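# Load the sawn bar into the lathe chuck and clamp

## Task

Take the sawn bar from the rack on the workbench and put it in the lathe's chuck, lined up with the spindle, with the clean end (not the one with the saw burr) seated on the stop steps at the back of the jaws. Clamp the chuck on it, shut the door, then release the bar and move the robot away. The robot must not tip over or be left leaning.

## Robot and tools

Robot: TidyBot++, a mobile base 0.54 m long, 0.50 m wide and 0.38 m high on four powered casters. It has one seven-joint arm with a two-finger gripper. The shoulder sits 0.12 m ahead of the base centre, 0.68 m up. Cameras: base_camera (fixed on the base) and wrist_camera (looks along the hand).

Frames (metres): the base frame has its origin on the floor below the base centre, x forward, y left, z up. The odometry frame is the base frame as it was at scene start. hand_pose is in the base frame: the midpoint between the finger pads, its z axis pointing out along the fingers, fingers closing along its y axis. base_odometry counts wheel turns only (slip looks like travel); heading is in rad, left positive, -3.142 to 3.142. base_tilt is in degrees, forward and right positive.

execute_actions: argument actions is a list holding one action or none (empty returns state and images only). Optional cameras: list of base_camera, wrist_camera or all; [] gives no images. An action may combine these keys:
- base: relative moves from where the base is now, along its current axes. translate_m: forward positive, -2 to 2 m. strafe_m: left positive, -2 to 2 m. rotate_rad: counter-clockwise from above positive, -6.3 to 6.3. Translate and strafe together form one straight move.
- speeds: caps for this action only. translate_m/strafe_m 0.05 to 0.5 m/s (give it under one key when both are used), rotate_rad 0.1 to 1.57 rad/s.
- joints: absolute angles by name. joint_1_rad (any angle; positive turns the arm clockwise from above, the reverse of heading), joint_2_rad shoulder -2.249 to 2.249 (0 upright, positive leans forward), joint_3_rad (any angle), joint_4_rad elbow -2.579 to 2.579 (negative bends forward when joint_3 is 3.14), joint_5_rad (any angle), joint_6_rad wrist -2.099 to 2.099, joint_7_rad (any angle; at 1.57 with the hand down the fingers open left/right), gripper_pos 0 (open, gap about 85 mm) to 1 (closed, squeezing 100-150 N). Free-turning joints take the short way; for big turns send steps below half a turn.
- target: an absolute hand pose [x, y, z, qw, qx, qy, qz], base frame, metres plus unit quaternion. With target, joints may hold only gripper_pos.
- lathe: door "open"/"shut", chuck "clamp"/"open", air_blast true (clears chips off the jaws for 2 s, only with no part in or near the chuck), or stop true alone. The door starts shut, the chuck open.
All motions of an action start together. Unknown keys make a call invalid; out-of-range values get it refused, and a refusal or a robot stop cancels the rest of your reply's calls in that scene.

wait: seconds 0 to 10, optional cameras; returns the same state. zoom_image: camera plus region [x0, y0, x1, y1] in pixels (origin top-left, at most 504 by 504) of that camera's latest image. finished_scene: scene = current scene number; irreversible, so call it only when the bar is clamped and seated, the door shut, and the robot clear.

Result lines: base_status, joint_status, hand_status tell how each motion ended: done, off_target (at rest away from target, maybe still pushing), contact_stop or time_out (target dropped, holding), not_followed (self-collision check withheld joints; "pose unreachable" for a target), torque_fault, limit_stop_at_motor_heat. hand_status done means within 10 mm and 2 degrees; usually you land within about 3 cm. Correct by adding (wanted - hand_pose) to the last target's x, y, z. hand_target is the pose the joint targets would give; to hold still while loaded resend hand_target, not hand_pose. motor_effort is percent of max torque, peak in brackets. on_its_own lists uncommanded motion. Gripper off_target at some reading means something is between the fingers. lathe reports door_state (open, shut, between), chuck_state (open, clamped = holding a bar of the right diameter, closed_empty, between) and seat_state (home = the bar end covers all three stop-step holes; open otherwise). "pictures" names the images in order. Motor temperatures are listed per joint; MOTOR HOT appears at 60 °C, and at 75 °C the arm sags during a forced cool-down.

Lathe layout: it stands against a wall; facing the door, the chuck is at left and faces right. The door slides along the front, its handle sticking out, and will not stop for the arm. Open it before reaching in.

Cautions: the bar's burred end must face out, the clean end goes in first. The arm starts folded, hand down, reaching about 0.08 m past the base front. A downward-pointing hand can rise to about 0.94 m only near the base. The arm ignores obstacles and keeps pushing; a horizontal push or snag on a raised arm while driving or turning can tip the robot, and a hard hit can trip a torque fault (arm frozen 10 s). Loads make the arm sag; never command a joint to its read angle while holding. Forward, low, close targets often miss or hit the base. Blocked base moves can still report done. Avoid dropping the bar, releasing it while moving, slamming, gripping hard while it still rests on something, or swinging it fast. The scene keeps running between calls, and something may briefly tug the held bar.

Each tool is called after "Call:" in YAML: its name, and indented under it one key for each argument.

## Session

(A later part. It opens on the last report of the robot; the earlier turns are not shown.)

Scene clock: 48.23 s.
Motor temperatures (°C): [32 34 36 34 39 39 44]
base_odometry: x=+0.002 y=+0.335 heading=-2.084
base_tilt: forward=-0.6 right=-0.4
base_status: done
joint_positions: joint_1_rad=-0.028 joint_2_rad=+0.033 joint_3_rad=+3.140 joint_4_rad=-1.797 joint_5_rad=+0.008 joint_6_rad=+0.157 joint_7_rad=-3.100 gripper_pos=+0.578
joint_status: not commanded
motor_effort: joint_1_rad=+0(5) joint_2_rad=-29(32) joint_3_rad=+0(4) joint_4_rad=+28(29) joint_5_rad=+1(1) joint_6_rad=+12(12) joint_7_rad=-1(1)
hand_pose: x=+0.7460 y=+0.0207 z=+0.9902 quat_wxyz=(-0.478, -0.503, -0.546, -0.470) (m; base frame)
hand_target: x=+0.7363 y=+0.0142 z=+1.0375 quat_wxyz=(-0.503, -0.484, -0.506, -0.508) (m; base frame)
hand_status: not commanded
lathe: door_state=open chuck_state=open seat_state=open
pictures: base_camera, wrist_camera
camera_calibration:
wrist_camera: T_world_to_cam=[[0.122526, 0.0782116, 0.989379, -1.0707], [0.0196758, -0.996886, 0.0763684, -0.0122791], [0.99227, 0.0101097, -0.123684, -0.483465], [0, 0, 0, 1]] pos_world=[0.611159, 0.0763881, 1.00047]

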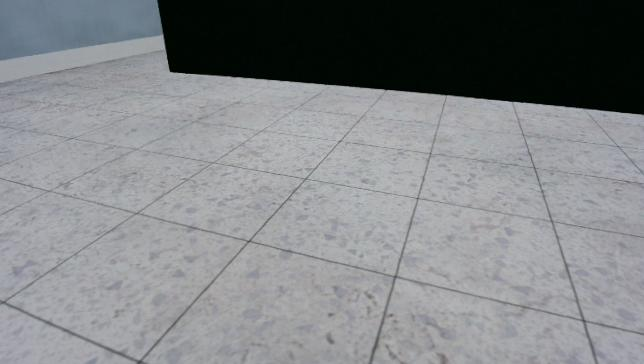

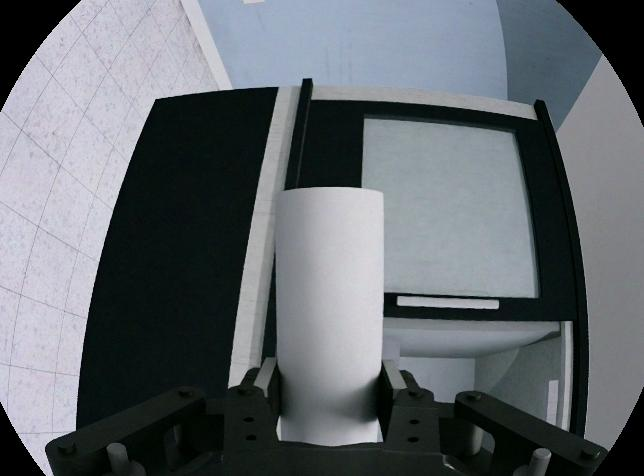

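Call:
execute_actions:
  actions:
    - {"base":{"rotate_rad":-0.35},"joints":{"joint_1_rad":-0.02,"joint_2_rad":0.185,"joint_3_rad":3.147,"joint_4_rad":-1.543,"joint_5_rad":0.05,"joint_6_rad":0.35,"joint_7_rad":3.11}}

Scene clock: 50.53 s.
Motor temperatures (°C): [32 34 36 34 39 39 44]
base_odometry: x=+0.002 y=+0.335 heading=-2.433
base_tilt: forward=-0.5 right=-0.4
base_status: done
joint_positions: joint_1_rad=-0.016 joint_2_rad=+0.189 joint_3_rad=+3.151 joint_4_rad=-1.576 joint_5_rad=+0.008 joint_6_rad=+0.255 joint_7_rad=-3.100 gripper_pos=+0.578
joint_status: all done
motor_effort: joint_1_rad=-1(6) joint_2_rad=-36(37) joint_3_rad=+0(5) joint_4_rad=+28(30) joint_5_rad=+0(2) joint_6_rad=+12(14) joint_7_rad=-1(3)
hand_pose: x=+0.8171 y=+0.0068 z=+1.0536 quat_wxyz=(-0.526, -0.470, -0.498, -0.504) (m; base frame)
hand_target: x=+0.8123 y=+0.0173 z=+1.1057 quat_wxyz=(-0.542, -0.438, -0.461, -0.549) (m; base frame)
hand_status: not commanded
lathe: door_state=open chuck_state=open seat_state=open
pictures: base_camera, wrist_camera
camera_calibration:
wrist_camera: T_world_to_cam=[[-0.0381548, 0.0758796, 0.996387, -1.01714], [-0.0161442, -0.997029, 0.0753103, -0.0020226], [0.999141, -0.0132124, 0.0392665, -0.723167], [0, 0, 0, 1]] pos_world=[0.683705, 0.0656086, 1.04201]

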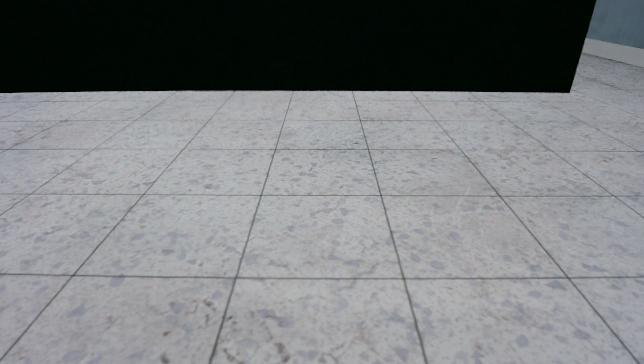

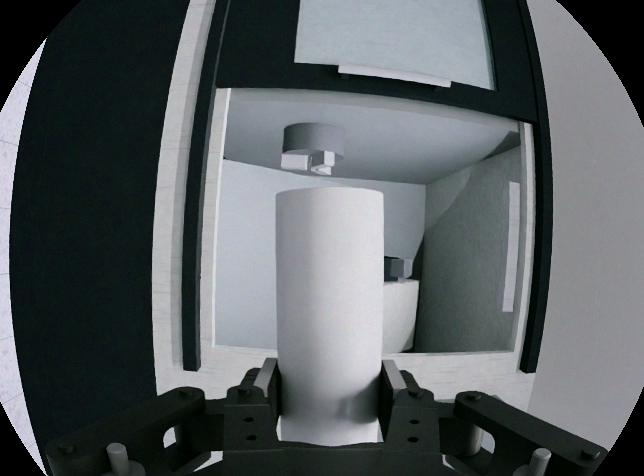

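Call:
execute_actions:
  actions:
    - {"base":{"translate_m":0.7,"strafe_m":0.13},"joints":{"joint_1_rad":-0.02,"joint_7_rad":3.03}}

Scene clock: 53.90 s.
Motor temperatures (°C): [32 34 36 34 39 39 44]
base_odometry: x=-0.445 y=-0.219 heading=-2.433
base_tilt: forward=-0.6 right=-0.4
base_status: done
joint_positions: joint_1_rad=-0.016 joint_2_rad=+0.205 joint_3_rad=+3.151 joint_4_rad=-1.572 joint_5_rad=+0.008 joint_6_rad=+0.261 joint_7_rad=-3.195 gripper_pos=+0.578
joint_status: all done
motor_effort: joint_1_rad=-1(2) joint_2_rad=-36(41) joint_3_rad=+0(2) joint_4_rad=+28(29) joint_5_rad=+0(2) joint_6_rad=+11(13) joint_7_rad=-1(1)
hand_pose: x=+0.8234 y=+0.0069 z=+1.0459 quat_wxyz=(-0.500, -0.495, -0.478, -0.526) (m; base frame)
hand_target: x=+0.8123 y=+0.0173 z=+1.1057 quat_wxyz=(-0.520, -0.456, -0.443, -0.570) (m; base frame)
hand_status: not commanded
lathe: door_state=open chuck_state=open seat_state=open
pictures: base_camera, wrist_camera
camera_calibration:
wrist_camera: T_world_to_cam=[[-0.0300261, -0.0186167, 0.999376, -1.01835], [-0.0103886, -0.999767, -0.0189361, 0.0926305], [0.999495, -0.0109507, 0.0298257, -0.719517], [0, 0, 0, 1]] pos_world=[0.689538, 0.0657714, 1.04093]

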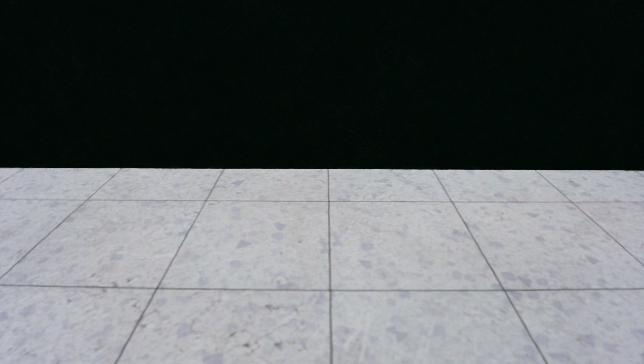

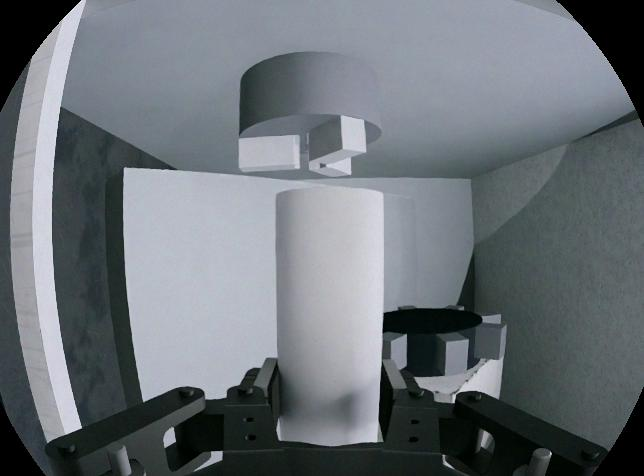

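Call:
execute_actions:
  actions:
    - {"base":{"translate_m":0.3,"strafe_m":0.03},"speeds":{"translate_m":0.3}}

Scene clock: 56.20 s.
Motor temperatures (°C): [32 34 36 34 39 39 44]
base_odometry: x=-0.653 y=-0.437 heading=-2.433
base_tilt: forward=-0.5 right=-0.4
base_status: done
joint_positions: joint_1_rad=-0.016 joint_2_rad=+0.205 joint_3_rad=+3.151 joint_4_rad=-1.572 joint_5_rad=+0.008 joint_6_rad=+0.262 joint_7_rad=-3.195 gripper_pos=+0.578
joint_status: not commanded
motor_effort: joint_1_rad=-1(2) joint_2_rad=-37(41) joint_3_rad=+0(1) joint_4_rad=+28(29) joint_5_rad=+0(1) joint_6_rad=+11(13) joint_7_rad=-1(1)
hand_pose: x=+0.8234 y=+0.0069 z=+1.0466 quat_wxyz=(-0.500, -0.494, -0.477, -0.527) (m; base frame)
hand_target: x=+0.8123 y=+0.0173 z=+1.1057 quat_wxyz=(-0.520, -0.456, -0.443, -0.570) (m; base frame)
hand_status: not commanded
lathe: door_state=open chuck_state=open seat_state=open
pictures: base_camera, wrist_camera
camera_calibration:
wrist_camera: T_world_to_cam=[[-0.0317399, -0.0186281, 0.999323, -1.01757], [-0.0103433, -0.999767, -0.0189649, 0.0926422], [0.999443, -0.0109382, 0.0315398, -0.721343], [0, 0, 0, 1]] pos_world=[0.689602, 0.0657748, 1.04139]

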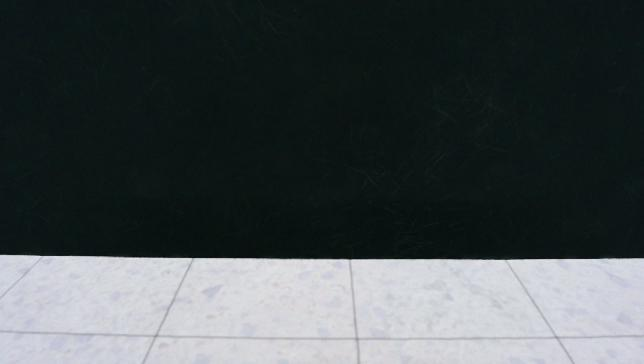

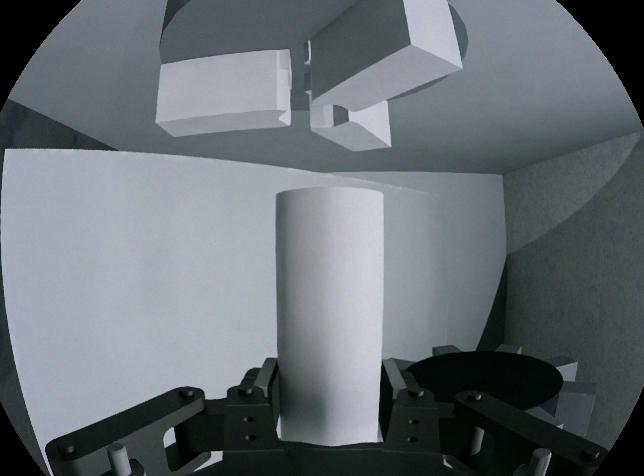

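Call:
execute_actions:
  actions:
    - {"base":{"translate_m":0.08,"strafe_m":0.015},"speeds":{"translate_m":0.15},"joints":{"joint_1_rad":-0.035,"joint_2_rad":0.182,"joint_3_rad":3.14,"joint_4_rad":-1.543}}

Scene clock: 58.07 s.
Motor temperatures (°C): [32 34 36 34 39 39 44]
base_odometry: x=-0.705 y=-0.501 heading=-2.433
base_tilt: forward=-0.5 right=-0.4
base_status: done
joint_positions: joint_1_rad=-0.023 joint_2_rad=+0.202 joint_3_rad=+3.151 joint_4_rad=-1.571 joint_5_rad=+0.008 joint_6_rad=+0.263 joint_7_rad=-3.195 gripper_pos=+0.578
joint_status: all done
motor_effort: joint_1_rad=-1(3) joint_2_rad=-37(41) joint_3_rad=+0(2) joint_4_rad=+28(29) joint_5_rad=+1(1) joint_6_rad=+12(12) joint_7_rad=-1(1)
hand_pose: x=+0.8221 y=+0.0124 z=+1.0496 quat_wxyz=(-0.499, -0.491, -0.478, -0.530) (m; base frame)
hand_target: x=+0.8104 y=+0.0319 z=+1.1078 quat_wxyz=(-0.514, -0.451, -0.447, -0.577) (m; base frame)
hand_status: not commanded
lathe: door_state=open chuck_state=open seat_state=open
pictures: base_camera, wrist_camera
camera_calibration:
wrist_camera: T_world_to_cam=[[-0.0362766, -0.0191423, 0.999158, -1.0166], [-0.00233014, -0.999812, -0.0192394, 0.0918762], [0.999339, -0.00302612, 0.0362251, -0.725032], [0, 0, 0, 1]] pos_world=[0.687888, 0.0702048, 1.04378]

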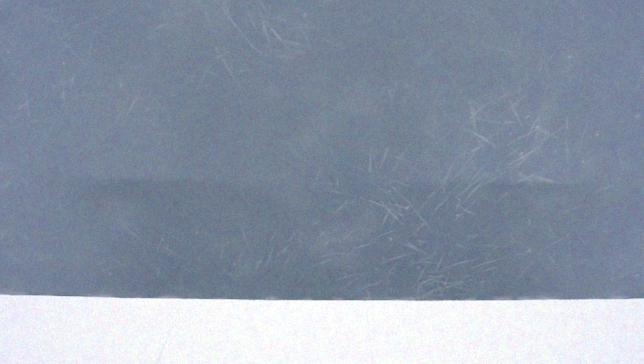

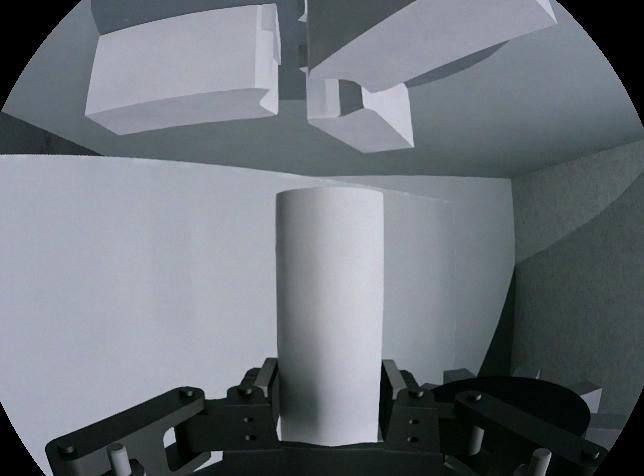

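Call:
execute_actions:
  actions:
    - {"base":{"strafe_m":0.012},"speeds":{"strafe_m":0.1}}
  cameras: ["wrist_camera"]

Scene clock: 59.23 s.
Motor temperatures (°C): [32 35 36 34 39 39 44]
base_odometry: x=-0.697 y=-0.510 heading=-2.433
base_tilt: forward=-0.5 right=-0.4
base_status: done
joint_positions: joint_1_rad=-0.032 joint_2_rad=+0.202 joint_3_rad=+3.145 joint_4_rad=-1.571 joint_5_rad=+0.008 joint_6_rad=+0.263 joint_7_rad=-3.195 gripper_pos=+0.578
joint_status: not commanded
motor_effort: joint_1_rad=-1(4) joint_2_rad=-36(39) joint_3_rad=+0(3) joint_4_rad=+28(30) joint_5_rad=+0(1) joint_6_rad=+11(12) joint_7_rad=-1(1)
hand_pose: x=+0.8218 y=+0.0224 z=+1.0496 quat_wxyz=(-0.495, -0.488, -0.481, -0.534) (m; base frame)
hand_target: x=+0.8104 y=+0.0319 z=+1.1078 quat_wxyz=(-0.514, -0.451, -0.447, -0.577) (m; base frame)
hand_status: not commanded
lathe: door_state=open chuck_state=open seat_state=open
pictures: wrist_camera
camera_calibration:
wrist_camera: T_world_to_cam=[[-0.036006, -0.0208867, 0.999133, -1.01664], [0.0124737, -0.999713, -0.0204493, 0.0909382], [0.999274, 0.0117266, 0.0362562, -0.724977], [0, 0, 0, 1]] pos_world=[0.686711, 0.0781795, 1.0439]

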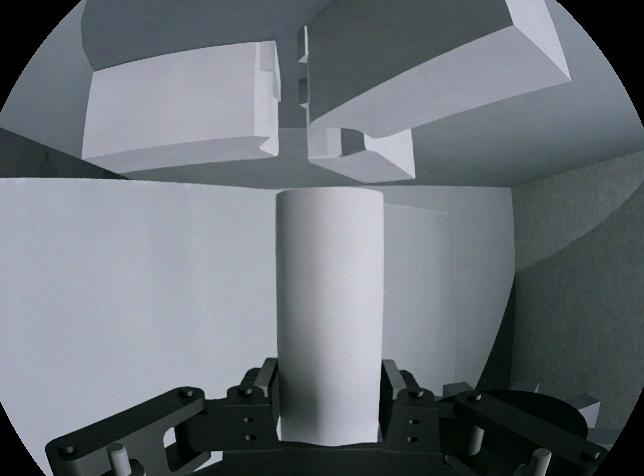

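Call:
execute_actions:
  actions:
    - {"joints":{"joint_1_rad":-0.012,"joint_3_rad":3.15}}
  cameras: ["wrist_camera"]

Scene clock: 60.13 s.
Motor temperatures (°C): [32 35 36 34 39 39 44]
base_odometry: x=-0.697 y=-0.510 heading=-2.433
base_tilt: forward=-0.6 right=-0.4
base_status: not commanded
joint_positions: joint_1_rad=-0.021 joint_2_rad=+0.202 joint_3_rad=+3.145 joint_4_rad=-1.571 joint_5_rad=+0.008 joint_6_rad=+0.263 joint_7_rad=-3.195 gripper_pos=+0.578
joint_status: all done
motor_effort: joint_1_rad=+0(2) joint_2_rad=-36(38) joint_3_rad=+0(2) joint_4_rad=+28(28) joint_5_rad=+1(1) joint_6_rad=+13(13) joint_7_rad=-1(1)
hand_pose: x=+0.8220 y=+0.0143 z=+1.0496 quat_wxyz=(-0.498, -0.491, -0.478, -0.531) (m; base frame)
hand_target: x=+0.8112 y=+0.0099 z=+1.1078 quat_wxyz=(-0.524, -0.457, -0.440, -0.568) (m; base frame)
hand_status: not commanded
lathe: door_state=open chuck_state=open seat_state=open
pictures: wrist_camera
camera_calibration:
wrist_camera: T_world_to_cam=[[-0.0362459, -0.0203825, 0.999135, -1.01661], [0.000965305, -0.999792, -0.0203609, 0.0922475], [0.999342, 0.000226472, 0.036258, -0.724991], [0, 0, 0, 1]] pos_world=[0.687578, 0.0716715, 1.04389]

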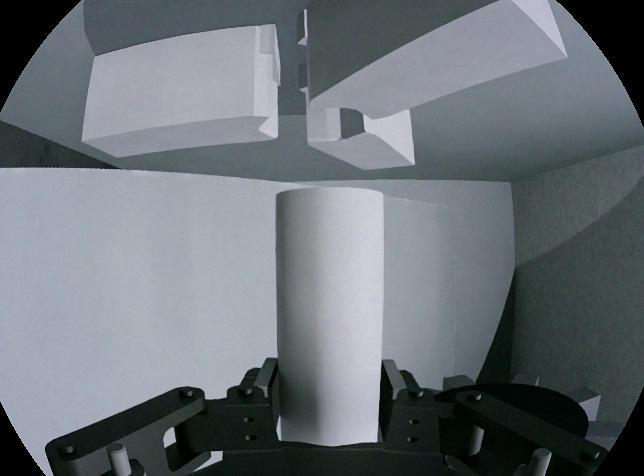

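Call:
execute_actions:
  actions:
    - {"base":{"strafe_m":0.012,"translate_m":0.003},"speeds":{"strafe_m":0.1}}
  cameras: ["wrist_camera"]

Call:
zoom_image:
  camera: "wrist_camera"
  region: [220, 100, 440, 280]

Scene clock: 61.97 s.
Motor temperatures (°C): [32 35 36 34 39 39 44]
base_odometry: x=-0.692 y=-0.522 heading=-2.433
base_tilt: forward=-0.6 right=-0.4
base_status: done
joint_positions: joint_1_rad=-0.018 joint_2_rad=+0.202 joint_3_rad=+3.146 joint_4_rad=-1.571 joint_5_rad=+0.008 joint_6_rad=+0.263 joint_7_rad=-3.195 gripper_pos=+0.578
joint_status: not commanded
motor_effort: joint_1_rad=-1(3) joint_2_rad=-37(38) joint_3_rad=+0(2) joint_4_rad=+29(29) joint_5_rad=+0(1) joint_6_rad=+11(12) joint_7_rad=-1(1)
hand_pose: x=+0.8221 y=+0.0119 z=+1.0497 quat_wxyz=(-0.499, -0.492, -0.478, -0.530) (m; base frame)
hand_target: x=+0.8112 y=+0.0099 z=+1.1078 quat_wxyz=(-0.524, -0.457, -0.440, -0.568) (m; base frame)
hand_status: not commanded
lathe: door_state=open chuck_state=open seat_state=open
pictures: wrist_camera
camera_calibration:
wrist_camera: T_world_to_cam=[[-0.0363506, -0.0200886, 0.999137, -1.01659], [-0.00260192, -0.999793, -0.0201964, 0.09256], [0.999336, -0.00333382, 0.0362908, -0.725022], [0, 0, 0, 1]] pos_world=[0.687828, 0.0697018, 1.0439]

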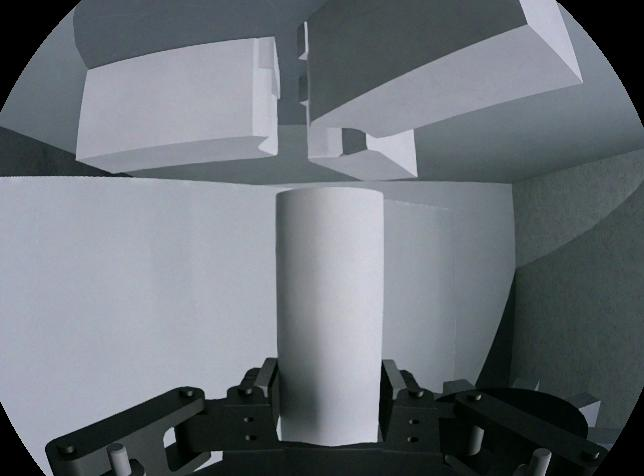

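Scaled by 2.291.

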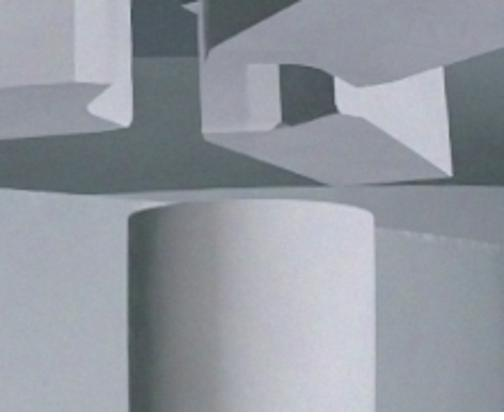

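Call:
execute_actions:
  actions:
    - {"joints":{"joint_2_rad":0.19}}
  cameras: ["wrist_camera"]

Scene clock: 64.60 s.
Motor temperatures (°C): [32 35 36 34 39 39 44]
base_odometry: x=-0.692 y=-0.522 heading=-2.433
base_tilt: forward=-0.5 right=-0.4
base_status: not commanded
joint_positions: joint_1_rad=-0.018 joint_2_rad=+0.202 joint_3_rad=+3.146 joint_4_rad=-1.571 joint_5_rad=+0.008 joint_6_rad=+0.263 joint_7_rad=-3.195 gripper_pos=+0.578
joint_status: all done
motor_effort: joint_1_rad=-1(2) joint_2_rad=-37(38) joint_3_rad=+0(1) joint_4_rad=+28(29) joint_5_rad=+1(1) joint_6_rad=+12(12) joint_7_rad=+0(1)
hand_pose: x=+0.8221 y=+0.0119 z=+1.0495 quat_wxyz=(-0.499, -0.492, -0.478, -0.530) (m; base frame)
hand_target: x=+0.8146 y=+0.0100 z=+1.1022 quat_wxyz=(-0.522, -0.460, -0.442, -0.566) (m; base frame)
hand_status: not commanded
lathe: door_state=open chuck_state=open seat_state=open
pictures: wrist_camera
camera_calibration:
wrist_camera: T_world_to_cam=[[-0.0361451, -0.0200849, 0.999145, -1.01662], [-0.00260607, -0.999793, -0.0201922, 0.0925576], [0.999343, -0.00333369, 0.0360853, -0.724883], [0, 0, 0, 1]] pos_world=[0.687902, 0.0697031, 1.04378]

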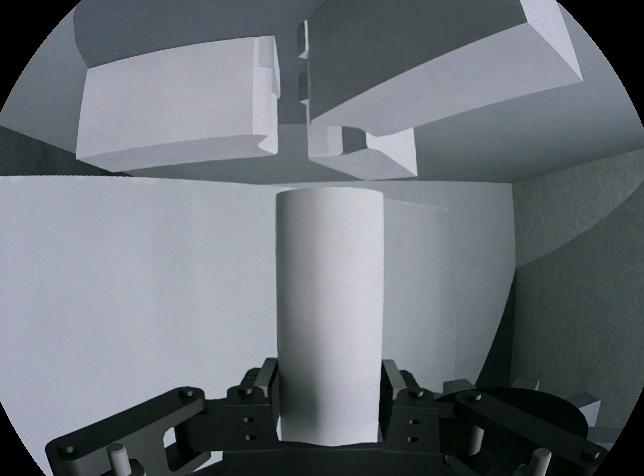

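Call:
execute_actions:
  actions:
    - {"joints":{"joint_2_rad":0.197,"joint_1_rad":-0.02}}
  cameras: ["wrist_camera"]

Call:
zoom_image:
  camera: "wrist_camera"
  region: [220, 100, 440, 280]

Scene clock: 70.80 s.
Motor temperatures (°C): [32 35 36 34 39 40 44]
base_odometry: x=-0.692 y=-0.522 heading=-2.433
base_tilt: forward=-0.6 right=-0.4
base_status: not commanded
joint_positions: joint_1_rad=-0.018 joint_2_rad=+0.203 joint_3_rad=+3.146 joint_4_rad=-1.571 joint_5_rad=+0.008 joint_6_rad=+0.263 joint_7_rad=-3.195 gripper_pos=+0.578
joint_status: all done
motor_effort: joint_1_rad=-1(2) joint_2_rad=-37(38) joint_3_rad=-1(1) joint_4_rad=+28(29) joint_5_rad=+0(1) joint_6_rad=+11(12) joint_7_rad=-1(1)
hand_pose: x=+0.8224 y=+0.0120 z=+1.0490 quat_wxyz=(-0.499, -0.492, -0.478, -0.530) (m; base frame)
hand_target: x=+0.8174 y=+0.0156 z=+1.0973 quat_wxyz=(-0.518, -0.460, -0.446, -0.567) (m; base frame)
hand_status: not commanded
lathe: door_state=open chuck_state=open seat_state=open
pictures: wrist_camera
camera_calibration:
wrist_camera: T_world_to_cam=[[-0.0354088, -0.020076, 0.999171, -1.01673], [-0.00250337, -0.999793, -0.0201772, 0.0925352], [0.99937, -0.00321575, 0.0353512, -0.724386], [0, 0, 0, 1]] pos_world=[0.68816, 0.0697748, 1.04336]

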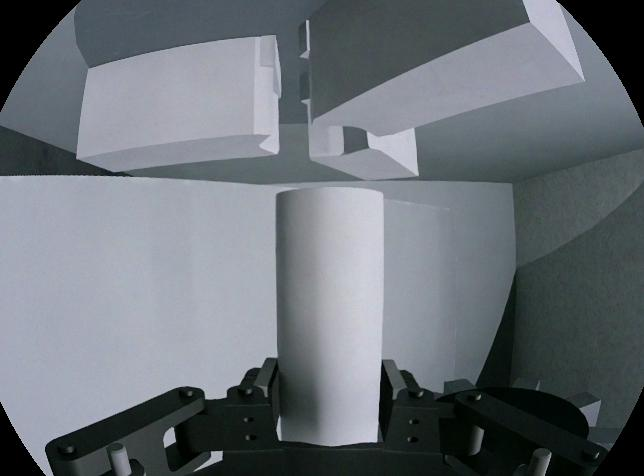

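Scaled by 2.291.

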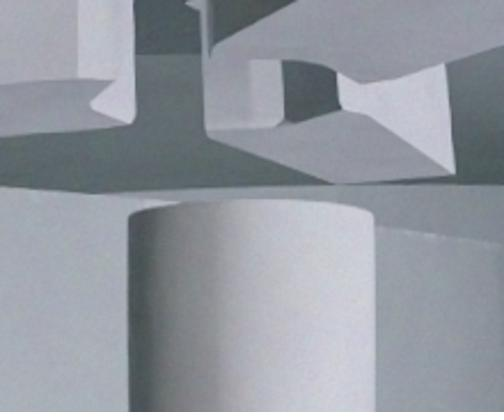

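Call:
execute_actions:
  actions:
    - {"joints":{"joint_2_rad":0.205}}
  cameras: ["wrist_camera"]

Call:
zoom_image:
  camera: "wrist_camera"
  region: [220, 100, 440, 280]

Scene clock: 73.90 s.
Motor temperatures (°C): [32 35 36 34 39 40 44]
base_odometry: x=-0.692 y=-0.522 heading=-2.433
base_tilt: forward=-0.5 right=-0.4
base_status: not commanded
joint_positions: joint_1_rad=-0.018 joint_2_rad=+0.207 joint_3_rad=+3.146 joint_4_rad=-1.571 joint_5_rad=+0.008 joint_6_rad=+0.263 joint_7_rad=-3.195 gripper_pos=+0.578
joint_status: all done
motor_effort: joint_1_rad=-1(1) joint_2_rad=-38(38) joint_3_rad=+0(0) joint_4_rad=+27(28) joint_5_rad=+1(1) joint_6_rad=+11(12) joint_7_rad=-1(1)
hand_pose: x=+0.8237 y=+0.0120 z=+1.0464 quat_wxyz=(-0.498, -0.493, -0.479, -0.529) (m; base frame)
hand_target: x=+0.8207 y=+0.0157 z=+1.0917 quat_wxyz=(-0.516, -0.462, -0.448, -0.565) (m; base frame)
hand_status: not commanded
lathe: door_state=open chuck_state=open seat_state=open
pictures: wrist_camera
camera_calibration:
wrist_camera: T_world_to_cam=[[-0.0317974, -0.0200113, 0.999294, -1.01724], [-0.00257616, -0.999795, -0.0201033, 0.0924934], [0.999491, -0.00321357, 0.0317393, -0.721937], [0, 0, 0, 1]] pos_world=[0.689463, 0.0697981, 1.0413]

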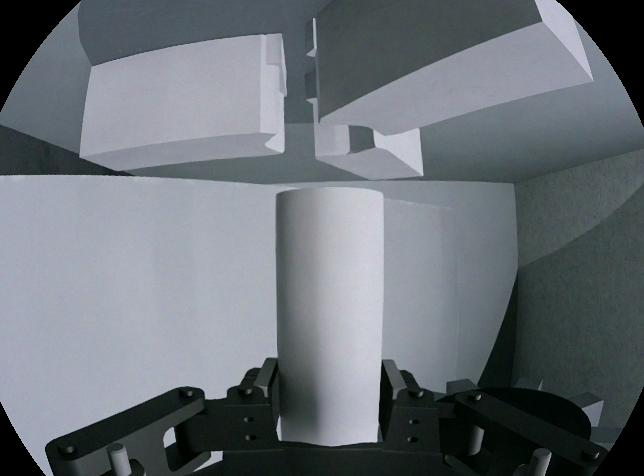

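Scaled by 2.291.

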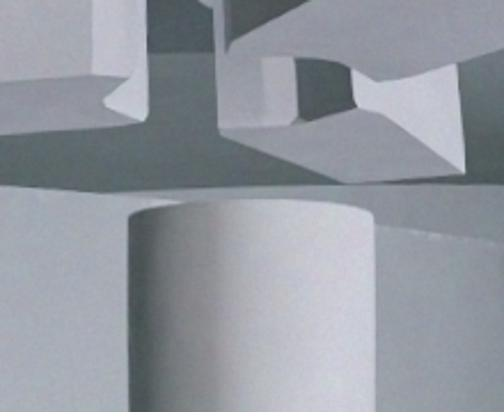

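Call:
execute_actions:
  actions:
    - {"base":{"strafe_m":0.012},"speeds":{"strafe_m":0.08}}
  cameras: ["wrist_camera"]

Call:
zoom_image:
  camera: "wrist_camera"
  region: [220, 120, 440, 300]

Scene clock: 74.80 s.
Motor temperatures (°C): [32 35 36 34 39 40 44]
base_odometry: x=-0.684 y=-0.531 heading=-2.433
base_tilt: forward=-0.6 right=-0.4
base_status: done
joint_positions: joint_1_rad=-0.023 joint_2_rad=+0.207 joint_3_rad=+3.147 joint_4_rad=-1.571 joint_5_rad=+0.008 joint_6_rad=+0.263 joint_7_rad=-3.195 gripper_pos=+0.578
joint_status: not commanded
motor_effort: joint_1_rad=+0(4) joint_2_rad=-37(38) joint_3_rad=+0(3) joint_4_rad=+28(29) joint_5_rad=+0(1) joint_6_rad=+11(12) joint_7_rad=-1(1)
hand_pose: x=+0.8239 y=+0.0146 z=+1.0460 quat_wxyz=(-0.497, -0.492, -0.480, -0.530) (m; base frame)
hand_target: x=+0.8207 y=+0.0157 z=+1.0917 quat_wxyz=(-0.516, -0.462, -0.448, -0.565) (m; base frame)
hand_status: not commanded
lathe: door_state=open chuck_state=open seat_state=open
pictures: wrist_camera
camera_calibration:
wrist_camera: T_world_to_cam=[[-0.0312041, -0.0198609, 0.999316, -1.0173], [0.00102491, -0.999803, -0.0198385, 0.0918843], [0.999513, 0.000405161, 0.0312183, -0.721619], [0, 0, 0, 1]] pos_world=[0.689429, 0.0719541, 1.04095]

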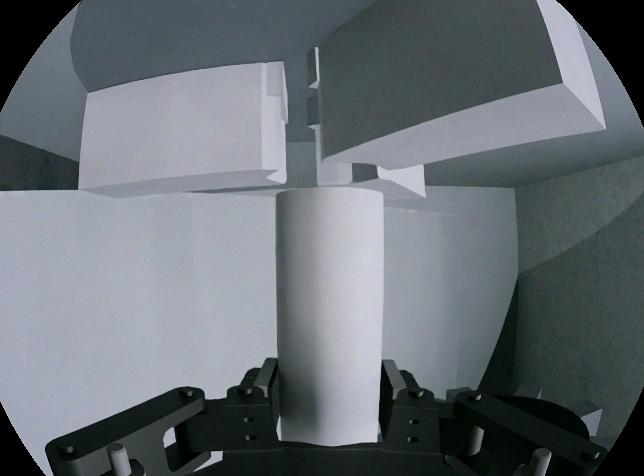

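Scaled by 2.291.

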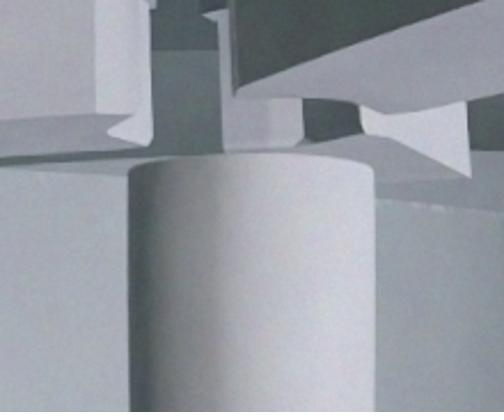

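Call:
execute_actions:
  actions:
    - {"base":{"strafe_m":0.006},"speeds":{"strafe_m":0.05}}
  cameras: ["wrist_camera"]

Call:
zoom_image:
  camera: "wrist_camera"
  region: [230, 140, 430, 240]

Scene clock: 76.60 s.
Motor temperatures (°C): [32 35 36 34 39 40 44]
base_odometry: x=-0.680 y=-0.536 heading=-2.433
base_tilt: forward=-0.5 right=-0.4
base_status: done
joint_positions: joint_1_rad=-0.023 joint_2_rad=+0.207 joint_3_rad=+3.148 joint_4_rad=-1.571 joint_5_rad=+0.008 joint_6_rad=+0.263 joint_7_rad=-3.195 gripper_pos=+0.578
joint_status: not commanded
motor_effort: joint_1_rad=+0(4) joint_2_rad=-37(38) joint_3_rad=+0(3) joint_4_rad=+28(29) joint_5_rad=+0(1) joint_6_rad=+12(12) joint_7_rad=+0(1)
hand_pose: x=+0.8240 y=+0.0143 z=+1.0458 quat_wxyz=(-0.497, -0.492, -0.480, -0.530) (m; base frame)
hand_target: x=+0.8207 y=+0.0157 z=+1.0917 quat_wxyz=(-0.516, -0.462, -0.448, -0.565) (m; base frame)
hand_status: not commanded
lathe: door_state=open chuck_state=open seat_state=open
pictures: wrist_camera
camera_calibration:
wrist_camera: T_world_to_cam=[[-0.0309536, -0.0197548, 0.999326, -1.01731], [0.00052961, -0.999805, -0.0197479, 0.0918812], [0.999521, -0.0000820159, 0.030958, -0.721468], [0, 0, 0, 1]] pos_world=[0.689584, 0.0717074, 1.04077]

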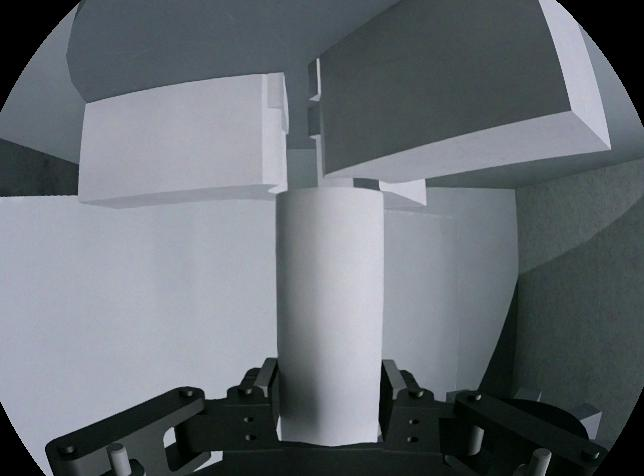

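Scaled by 2.520.

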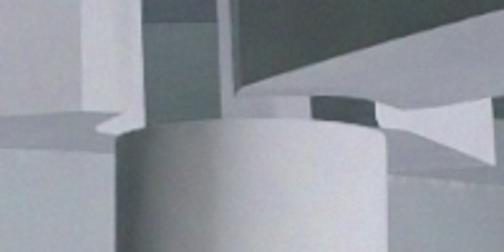

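Call:
execute_actions:
  actions:
    - {"joints":{"joint_2_rad":0.2075}}
  cameras: ["wrist_camera"]

Call:
zoom_image:
  camera: "wrist_camera"
  region: [230, 140, 430, 240]

Scene clock: 77.90 s.
Motor temperatures (°C): [32 35 36 34 39 40 44]
base_odometry: x=-0.680 y=-0.536 heading=-2.433
base_tilt: forward=-0.5 right=-0.4
base_status: not commanded
joint_positions: joint_1_rad=-0.023 joint_2_rad=+0.208 joint_3_rad=+3.148 joint_4_rad=-1.571 joint_5_rad=+0.008 joint_6_rad=+0.263 joint_7_rad=-3.195 gripper_pos=+0.578
joint_status: all done
motor_effort: joint_1_rad=-1(2) joint_2_rad=-36(38) joint_3_rad=+0(1) joint_4_rad=+28(28) joint_5_rad=-1(1) joint_6_rad=+12(12) joint_7_rad=-1(1)
hand_pose: x=+0.8242 y=+0.0143 z=+1.0454 quat_wxyz=(-0.497, -0.492, -0.480, -0.530) (m; base frame)
hand_target: x=+0.8217 y=+0.0157 z=+1.0900 quat_wxyz=(-0.516, -0.463, -0.449, -0.564) (m; base frame)
hand_status: not commanded
lathe: door_state=open chuck_state=open seat_state=open
pictures: wrist_camera
camera_calibration:
wrist_camera: T_world_to_cam=[[-0.0303958, -0.0197422, 0.999343, -1.01739], [0.00051859, -0.999805, -0.0197355, 0.0918741], [0.999538, -0.0000816277, 0.0304001, -0.721089], [0, 0, 0, 1]] pos_world=[0.689784, 0.0717119, 1.04045]

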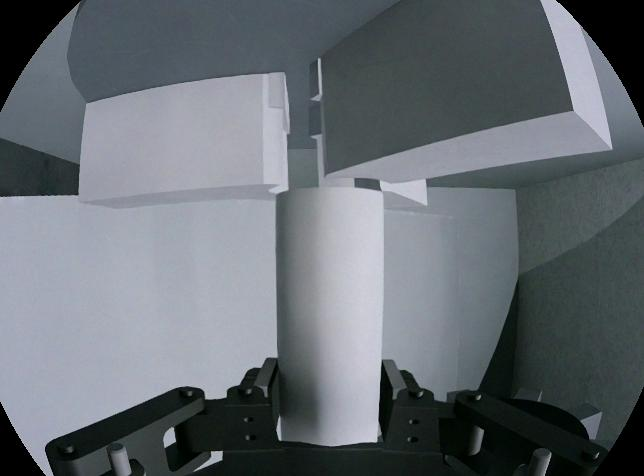

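Scaled by 2.520.

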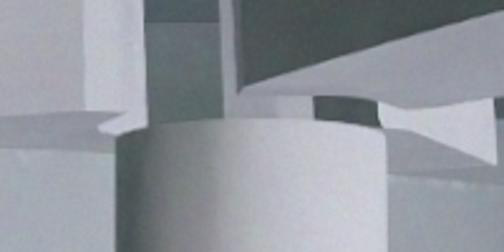

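Call:
execute_actions:
  actions:
    - {"base":{"strafe_m":0.008},"speeds":{"strafe_m":0.05}}
  cameras: ["wrist_camera"]

Call:
zoom_image:
  camera: "wrist_camera"
  region: [230, 140, 430, 240]

Scene clock: 78.73 s.
Motor temperatures (°C): [32 35 36 34 39 40 44]
base_odometry: x=-0.675 y=-0.542 heading=-2.434
base_tilt: forward=-0.6 right=-0.4
base_status: done
joint_positions: joint_1_rad=-0.018 joint_2_rad=+0.208 joint_3_rad=+3.151 joint_4_rad=-1.571 joint_5_rad=+0.008 joint_6_rad=+0.263 joint_7_rad=-3.195 gripper_pos=+0.578
joint_status: not commanded
motor_effort: joint_1_rad=+0(4) joint_2_rad=-39(39) joint_3_rad=+0(3) joint_4_rad=+28(29) joint_5_rad=+0(1) joint_6_rad=+12(12) joint_7_rad=-1(1)
hand_pose: x=+0.8245 y=+0.0092 z=+1.0453 quat_wxyz=(-0.499, -0.494, -0.478, -0.527) (m; base frame)
hand_target: x=+0.8217 y=+0.0157 z=+1.0900 quat_wxyz=(-0.516, -0.463, -0.449, -0.564) (m; base frame)
hand_status: not commanded
lathe: door_state=open chuck_state=open seat_state=open
pictures: wrist_camera
camera_calibration:
wrist_camera: T_world_to_cam=[[-0.030507, -0.0187965, 0.999358, -1.01727], [-0.00710354, -0.999794, -0.0190215, 0.0922944], [0.999509, -0.00767927, 0.0303672, -0.721232], [0, 0, 0, 1]] pos_world=[0.6905, 0.0676159, 1.04027]

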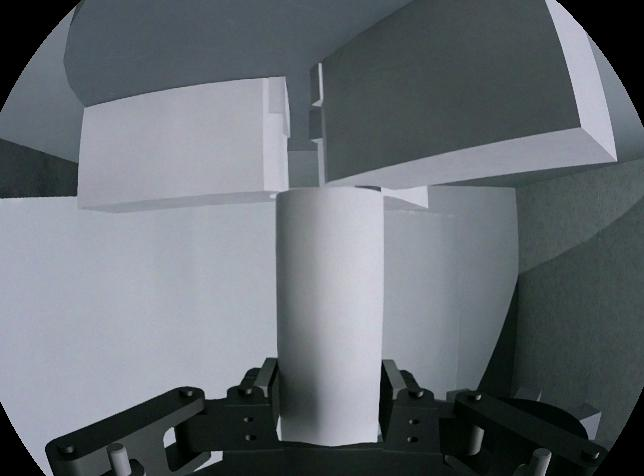

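Scaled by 2.520.

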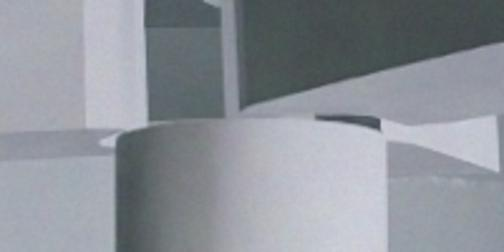

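Call:
execute_actions:
  actions:
    - {"base":{"strafe_m":-0.012},"speeds":{"strafe_m":0.05},"joints":{"joint_2_rad":0.2105}}
  cameras: ["wrist_camera"]

Call:
zoom_image:
  camera: "wrist_camera"
  region: [230, 120, 430, 220]

Scene clock: 79.73 s.
Motor temperatures (°C): [32 35 36 34 39 40 44]
base_odometry: x=-0.683 y=-0.533 heading=-2.434
base_tilt: forward=-0.6 right=-0.4
base_status: done
joint_positions: joint_1_rad=-0.017 joint_2_rad=+0.211 joint_3_rad=+3.151 joint_4_rad=-1.571 joint_5_rad=+0.008 joint_6_rad=+0.263 joint_7_rad=-3.195 gripper_pos=+0.578
joint_status: all done
motor_effort: joint_1_rad=-1(3) joint_2_rad=-37(38) joint_3_rad=+0(3) joint_4_rad=+28(29) joint_5_rad=+1(1) joint_6_rad=+11(12) joint_7_rad=-1(1)
hand_pose: x=+0.8254 y=+0.0082 z=+1.0437 quat_wxyz=(-0.499, -0.495, -0.478, -0.526) (m; base frame)
hand_target: x=+0.8229 y=+0.0157 z=+1.0879 quat_wxyz=(-0.515, -0.463, -0.450, -0.564) (m; base frame)
hand_status: not commanded
lathe: door_state=open chuck_state=open seat_state=open
pictures: wrist_camera
camera_calibration:
wrist_camera: T_world_to_cam=[[-0.0282476, -0.0186144, 0.999428, -1.01756], [-0.00860509, -0.999785, -0.0188643, 0.0923657], [0.999564, -0.00913304, 0.0280813, -0.719706], [0, 0, 0, 1]] pos_world=[0.691443, 0.0668316, 1.03893]

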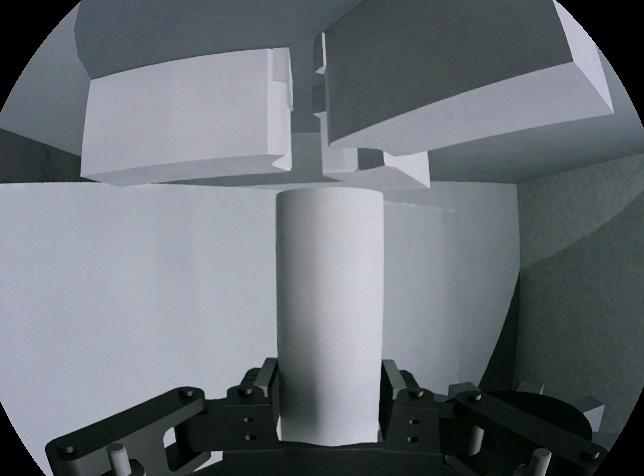

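Scaled by 2.520.

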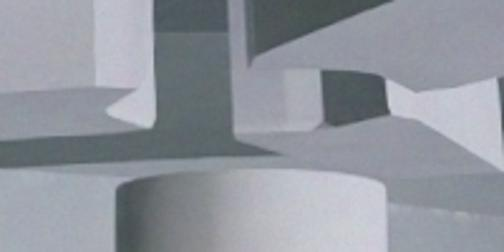

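Call:
execute_actions:
  actions:
    - {"joints":{"joint_1_rad":-0.03,"joint_3_rad":3.142}}
  cameras: []

Call:
execute_actions:
  actions:
    - {"base":{"strafe_m":0.012},"speeds":{"strafe_m":0.05}}
  cameras: ["wrist_camera"]

Call:
zoom_image:
  camera: "wrist_camera"
  region: [230, 140, 430, 240]

Scene clock: 83.13 s.
Motor temperatures (°C): [32 35 36 34 39 40 44]
base_odometry: x=-0.683 y=-0.533 heading=-2.434
base_tilt: forward=-0.6 right=-0.4
base_status: not commanded
joint_positions: joint_1_rad=-0.020 joint_2_rad=+0.211 joint_3_rad=+3.150 joint_4_rad=-1.571 joint_5_rad=+0.008 joint_6_rad=+0.263 joint_7_rad=-3.195 gripper_pos=+0.578
joint_status: all done
motor_effort: joint_1_rad=-1(3) joint_2_rad=-37(38) joint_3_rad=+0(2) joint_4_rad=+29(29) joint_5_rad=+0(1) joint_6_rad=+11(12) joint_7_rad=-1(1)
hand_pose: x=+0.8253 y=+0.0109 z=+1.0436 quat_wxyz=(-0.498, -0.494, -0.479, -0.527) (m; base frame)
hand_target: x=+0.8225 y=+0.0276 z=+1.0879 quat_wxyz=(-0.510, -0.460, -0.453, -0.568) (m; base frame)
hand_status: not commanded
lathe: door_state=open chuck_state=open seat_state=open
pictures: none
No camera images: "cameras" was empty.

Scene clock: 83.80 s.
Motor temperatures (°C): [32 35 36 34 39 40 44]
base_odometry: x=-0.675 y=-0.542 heading=-2.434
base_tilt: forward=-0.5 right=-0.4
base_status: done
joint_positions: joint_1_rad=-0.019 joint_2_rad=+0.212 joint_3_rad=+3.152 joint_4_rad=-1.571 joint_5_rad=+0.008 joint_6_rad=+0.263 joint_7_rad=-3.195 gripper_pos=+0.578
joint_status: not commanded
motor_effort: joint_1_rad=-1(8) joint_2_rad=-36(39) joint_3_rad=+0(7) joint_4_rad=+28(29) joint_5_rad=+0(2) joint_6_rad=+12(12) joint_7_rad=-1(1)
hand_pose: x=+0.8257 y=+0.0092 z=+1.0432 quat_wxyz=(-0.499, -0.495, -0.479, -0.527) (m; base frame)
hand_target: x=+0.8225 y=+0.0276 z=+1.0879 quat_wxyz=(-0.510, -0.460, -0.453, -0.568) (m; base frame)
hand_status: not commanded
lathe: door_state=open chuck_state=open seat_state=open
pictures: wrist_camera
camera_calibration:
wrist_camera: T_world_to_cam=[[-0.0278877, -0.01856, 0.999439, -1.01743], [-0.00733515, -0.999797, -0.0187713, 0.0921494], [0.999584, -0.00785452, 0.0277459, -0.719651], [0, 0, 0, 1]] pos_world=[0.691653, 0.0675947, 1.03855]

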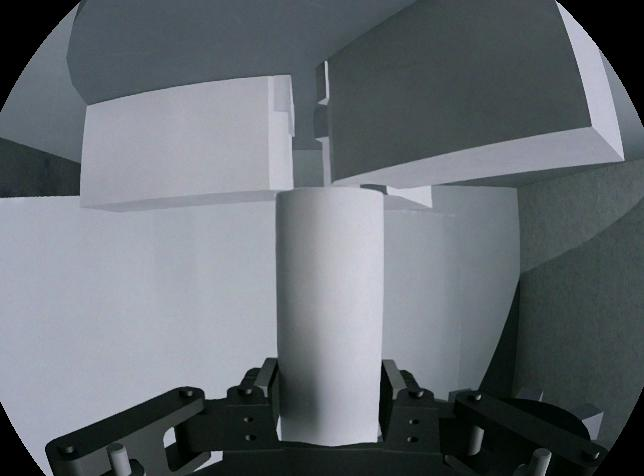

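Scaled by 2.520.

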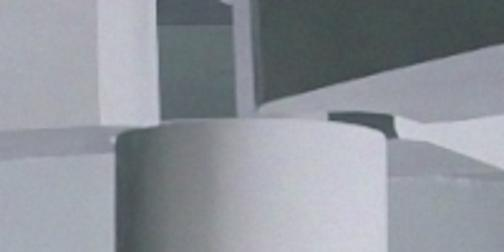

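Call:
execute_actions:
  actions:
    - {"base":{"strafe_m":-0.004,"translate_m":0.002},"speeds":{"strafe_m":0.05},"joints":{"joint_1_rad":-0.045,"joint_2_rad":0.185,"joint_3_rad":3.135}}
  cameras: []

Scene clock: 85.93 s.
Motor temperatures (°C): [32 35 36 34 39 40 44]
base_odometry: x=-0.679 y=-0.540 heading=-2.434
base_tilt: forward=-0.5 right=-0.4
base_status: done
joint_positions: joint_1_rad=-0.024 joint_2_rad=+0.211 joint_3_rad=+3.151 joint_4_rad=-1.571 joint_5_rad=+0.008 joint_6_rad=+0.264 joint_7_rad=-3.195 gripper_pos=+0.578
joint_status: all done
motor_effort: joint_1_rad=-3(8) joint_2_rad=-36(40) joint_3_rad=-2(7) joint_4_rad=+27(30) joint_5_rad=+1(2) joint_6_rad=+12(13) joint_7_rad=-1(1)
hand_pose: x=+0.8254 y=+0.0133 z=+1.0437 quat_wxyz=(-0.497, -0.493, -0.480, -0.528) (m; base frame)
hand_target: x=+0.8111 y=+0.0418 z=+1.1057 quat_wxyz=(-0.509, -0.448, -0.451, -0.580) (m; base frame)
hand_status: not commanded
lathe: door_state=open chuck_state=open seat_state=open
pictures: none
No camera images: "cameras" was empty.

Call:
execute_actions:
  actions:
    - {"joints":{"joint_2_rad":0.181}}
  cameras: []

Call:
execute_actions:
  actions:
    - {"base":{"strafe_m":0.008},"speeds":{"strafe_m":0.05}}
  cameras: ["wrist_camera"]

Call:
zoom_image:
  camera: "wrist_camera"
  region: [230, 140, 430, 240]

Scene clock: 86.77 s.
Motor temperatures (°C): [32 35 36 34 39 40 44]
base_odometry: x=-0.679 y=-0.540 heading=-2.434
base_tilt: forward=-0.5 right=-0.4
base_status: not commanded
joint_positions: joint_1_rad=-0.025 joint_2_rad=+0.211 joint_3_rad=+3.151 joint_4_rad=-1.571 joint_5_rad=+0.008 joint_6_rad=+0.264 joint_7_rad=-3.195 gripper_pos=+0.578
joint_status: all done
motor_effort: joint_1_rad=-5(5) joint_2_rad=-38(38) joint_3_rad=-4(4) joint_4_rad=+28(29) joint_5_rad=+0(2) joint_6_rad=+12(12) joint_7_rad=+0(1)
hand_pose: x=+0.8253 y=+0.0135 z=+1.0438 quat_wxyz=(-0.497, -0.493, -0.480, -0.528) (m; base frame)
hand_target: x=+0.8094 y=+0.0418 z=+1.1085 quat_wxyz=(-0.510, -0.447, -0.450, -0.581) (m; base frame)
hand_status: not commanded
lathe: door_state=open chuck_state=open seat_state=open
pictures: none
No camera images: "cameras" was empty.

Scene clock: 87.50 s.
Motor temperatures (°C): [32 35 36 34 39 40 44]
base_odometry: x=-0.674 y=-0.546 heading=-2.434
base_tilt: forward=-0.6 right=-0.4
base_status: done
joint_positions: joint_1_rad=-0.039 joint_2_rad=+0.210 joint_3_rad=+3.141 joint_4_rad=-1.569 joint_5_rad=+0.008 joint_6_rad=+0.266 joint_7_rad=-3.195 gripper_pos=+0.578
joint_status: not commanded
motor_effort: joint_1_rad=-2(10) joint_2_rad=-41(42) joint_3_rad=-1(8) joint_4_rad=+28(29) joint_5_rad=+0(2) joint_6_rad=+12(13) joint_7_rad=-1(1)
hand_pose: x=+0.8243 y=+0.0297 z=+1.0464 quat_wxyz=(-0.491, -0.486, -0.484, -0.536) (m; base frame)
hand_target: x=+0.8094 y=+0.0418 z=+1.1085 quat_wxyz=(-0.510, -0.447, -0.450, -0.581) (m; base frame)
hand_status: not commanded
lathe: door_state=open chuck_state=open seat_state=open
pictures: wrist_camera
camera_calibration:
wrist_camera: T_world_to_cam=[[-0.0331005, -0.0218899, 0.999212, -1.01563], [0.0230019, -0.999512, -0.0211345, 0.090145], [0.999187, 0.0222843, 0.0335878, -0.724855], [0, 0, 0, 1]] pos_world=[0.688575, 0.0840218, 1.04108]

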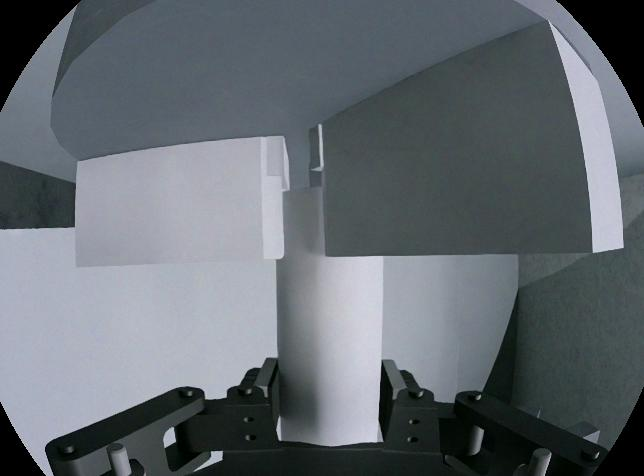

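Scaled by 2.520.

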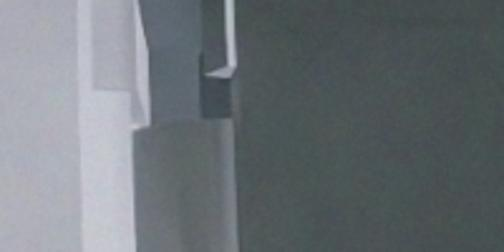

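Call:
execute_actions:
  actions:
    - {"base":{"strafe_m":0.01},"speeds":{"strafe_m":0.05},"joints":{"joint_1_rad":-0.028,"joint_3_rad":3.142,"joint_2_rad":0.188}}
  cameras: ["wrist_camera"]

Scene clock: 88.70 s.
Motor temperatures (°C): [32 35 36 34 39 40 44]
base_odometry: x=-0.667 y=-0.554 heading=-2.434
base_tilt: forward=-0.5 right=-0.4
base_status: done
joint_positions: joint_1_rad=-0.029 joint_2_rad=+0.209 joint_3_rad=+3.142 joint_4_rad=-1.569 joint_5_rad=+0.008 joint_6_rad=+0.266 joint_7_rad=-3.195 gripper_pos=+0.578
joint_status: all done
motor_effort: joint_1_rad=-1(5) joint_2_rad=-37(41) joint_3_rad=+0(3) joint_4_rad=+28(28) joint_5_rad=+0(2) joint_6_rad=+12(13) joint_7_rad=+0(1)
hand_pose: x=+0.8245 y=+0.0222 z=+1.0466 quat_wxyz=(-0.494, -0.489, -0.482, -0.534) (m; base frame)
hand_target: x=+0.8132 y=+0.0259 z=+1.1036 quat_wxyz=(-0.515, -0.454, -0.447, -0.573) (m; base frame)
hand_status: not commanded
lathe: door_state=open chuck_state=open seat_state=open
pictures: wrist_camera
camera_calibration:
wrist_camera: T_world_to_cam=[[-0.0336638, -0.0213687, 0.999205, -1.01551], [0.0123647, -0.999704, -0.0209628, 0.0912933], [0.999357, 0.0116492, 0.033918, -0.725151], [0, 0, 0, 1]] pos_world=[0.68937, 0.0780136, 1.04121]

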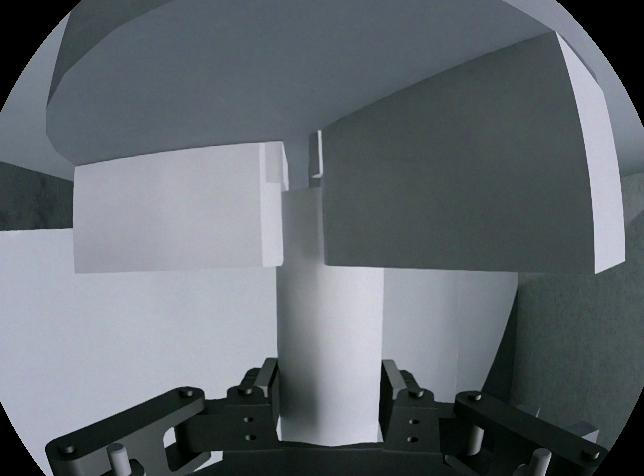

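Call:
execute_actions:
  actions:
    - {"base":{"strafe_m":0.01},"speeds":{"strafe_m":0.05},"joints":{"joint_1_rad":-0.018,"joint_3_rad":3.145}}
  cameras: ["wrist_camera"]

Scene clock: 89.63 s.
Motor temperatures (°C): [32 35 36 34 39 40 44]
base_odometry: x=-0.661 y=-0.562 heading=-2.434
base_tilt: forward=-0.6 right=-0.4
base_status: done
joint_positions: joint_1_rad=-0.020 joint_2_rad=+0.209 joint_3_rad=+3.144 joint_4_rad=-1.569 joint_5_rad=+0.008 joint_6_rad=+0.266 joint_7_rad=-3.195 gripper_pos=+0.578
joint_status: all done
motor_effort: joint_1_rad=-1(4) joint_2_rad=-36(38) joint_3_rad=+0(4) joint_4_rad=+28(29) joint_5_rad=+0(1) joint_6_rad=+12(12) joint_7_rad=-1(1)
hand_pose: x=+0.8247 y=+0.0146 z=+1.0466 quat_wxyz=(-0.497, -0.491, -0.479, -0.531) (m; base frame)
hand_target: x=+0.8135 y=+0.0171 z=+1.1036 quat_wxyz=(-0.519, -0.457, -0.444, -0.570) (m; base frame)
hand_status: not commanded
lathe: door_state=open chuck_state=open seat_state=open
pictures: wrist_camera
camera_calibration:
wrist_camera: T_world_to_cam=[[-0.0339045, -0.0206297, 0.999212, -1.01548], [0.00132675, -0.999787, -0.0205966, 0.0923573], [0.999424, 0.000627386, 0.0339247, -0.725183], [0, 0, 0, 1]] pos_world=[0.690214, 0.0718436, 1.04118]

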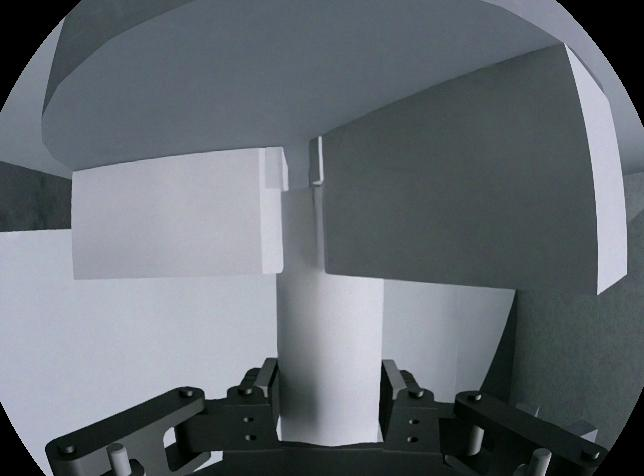

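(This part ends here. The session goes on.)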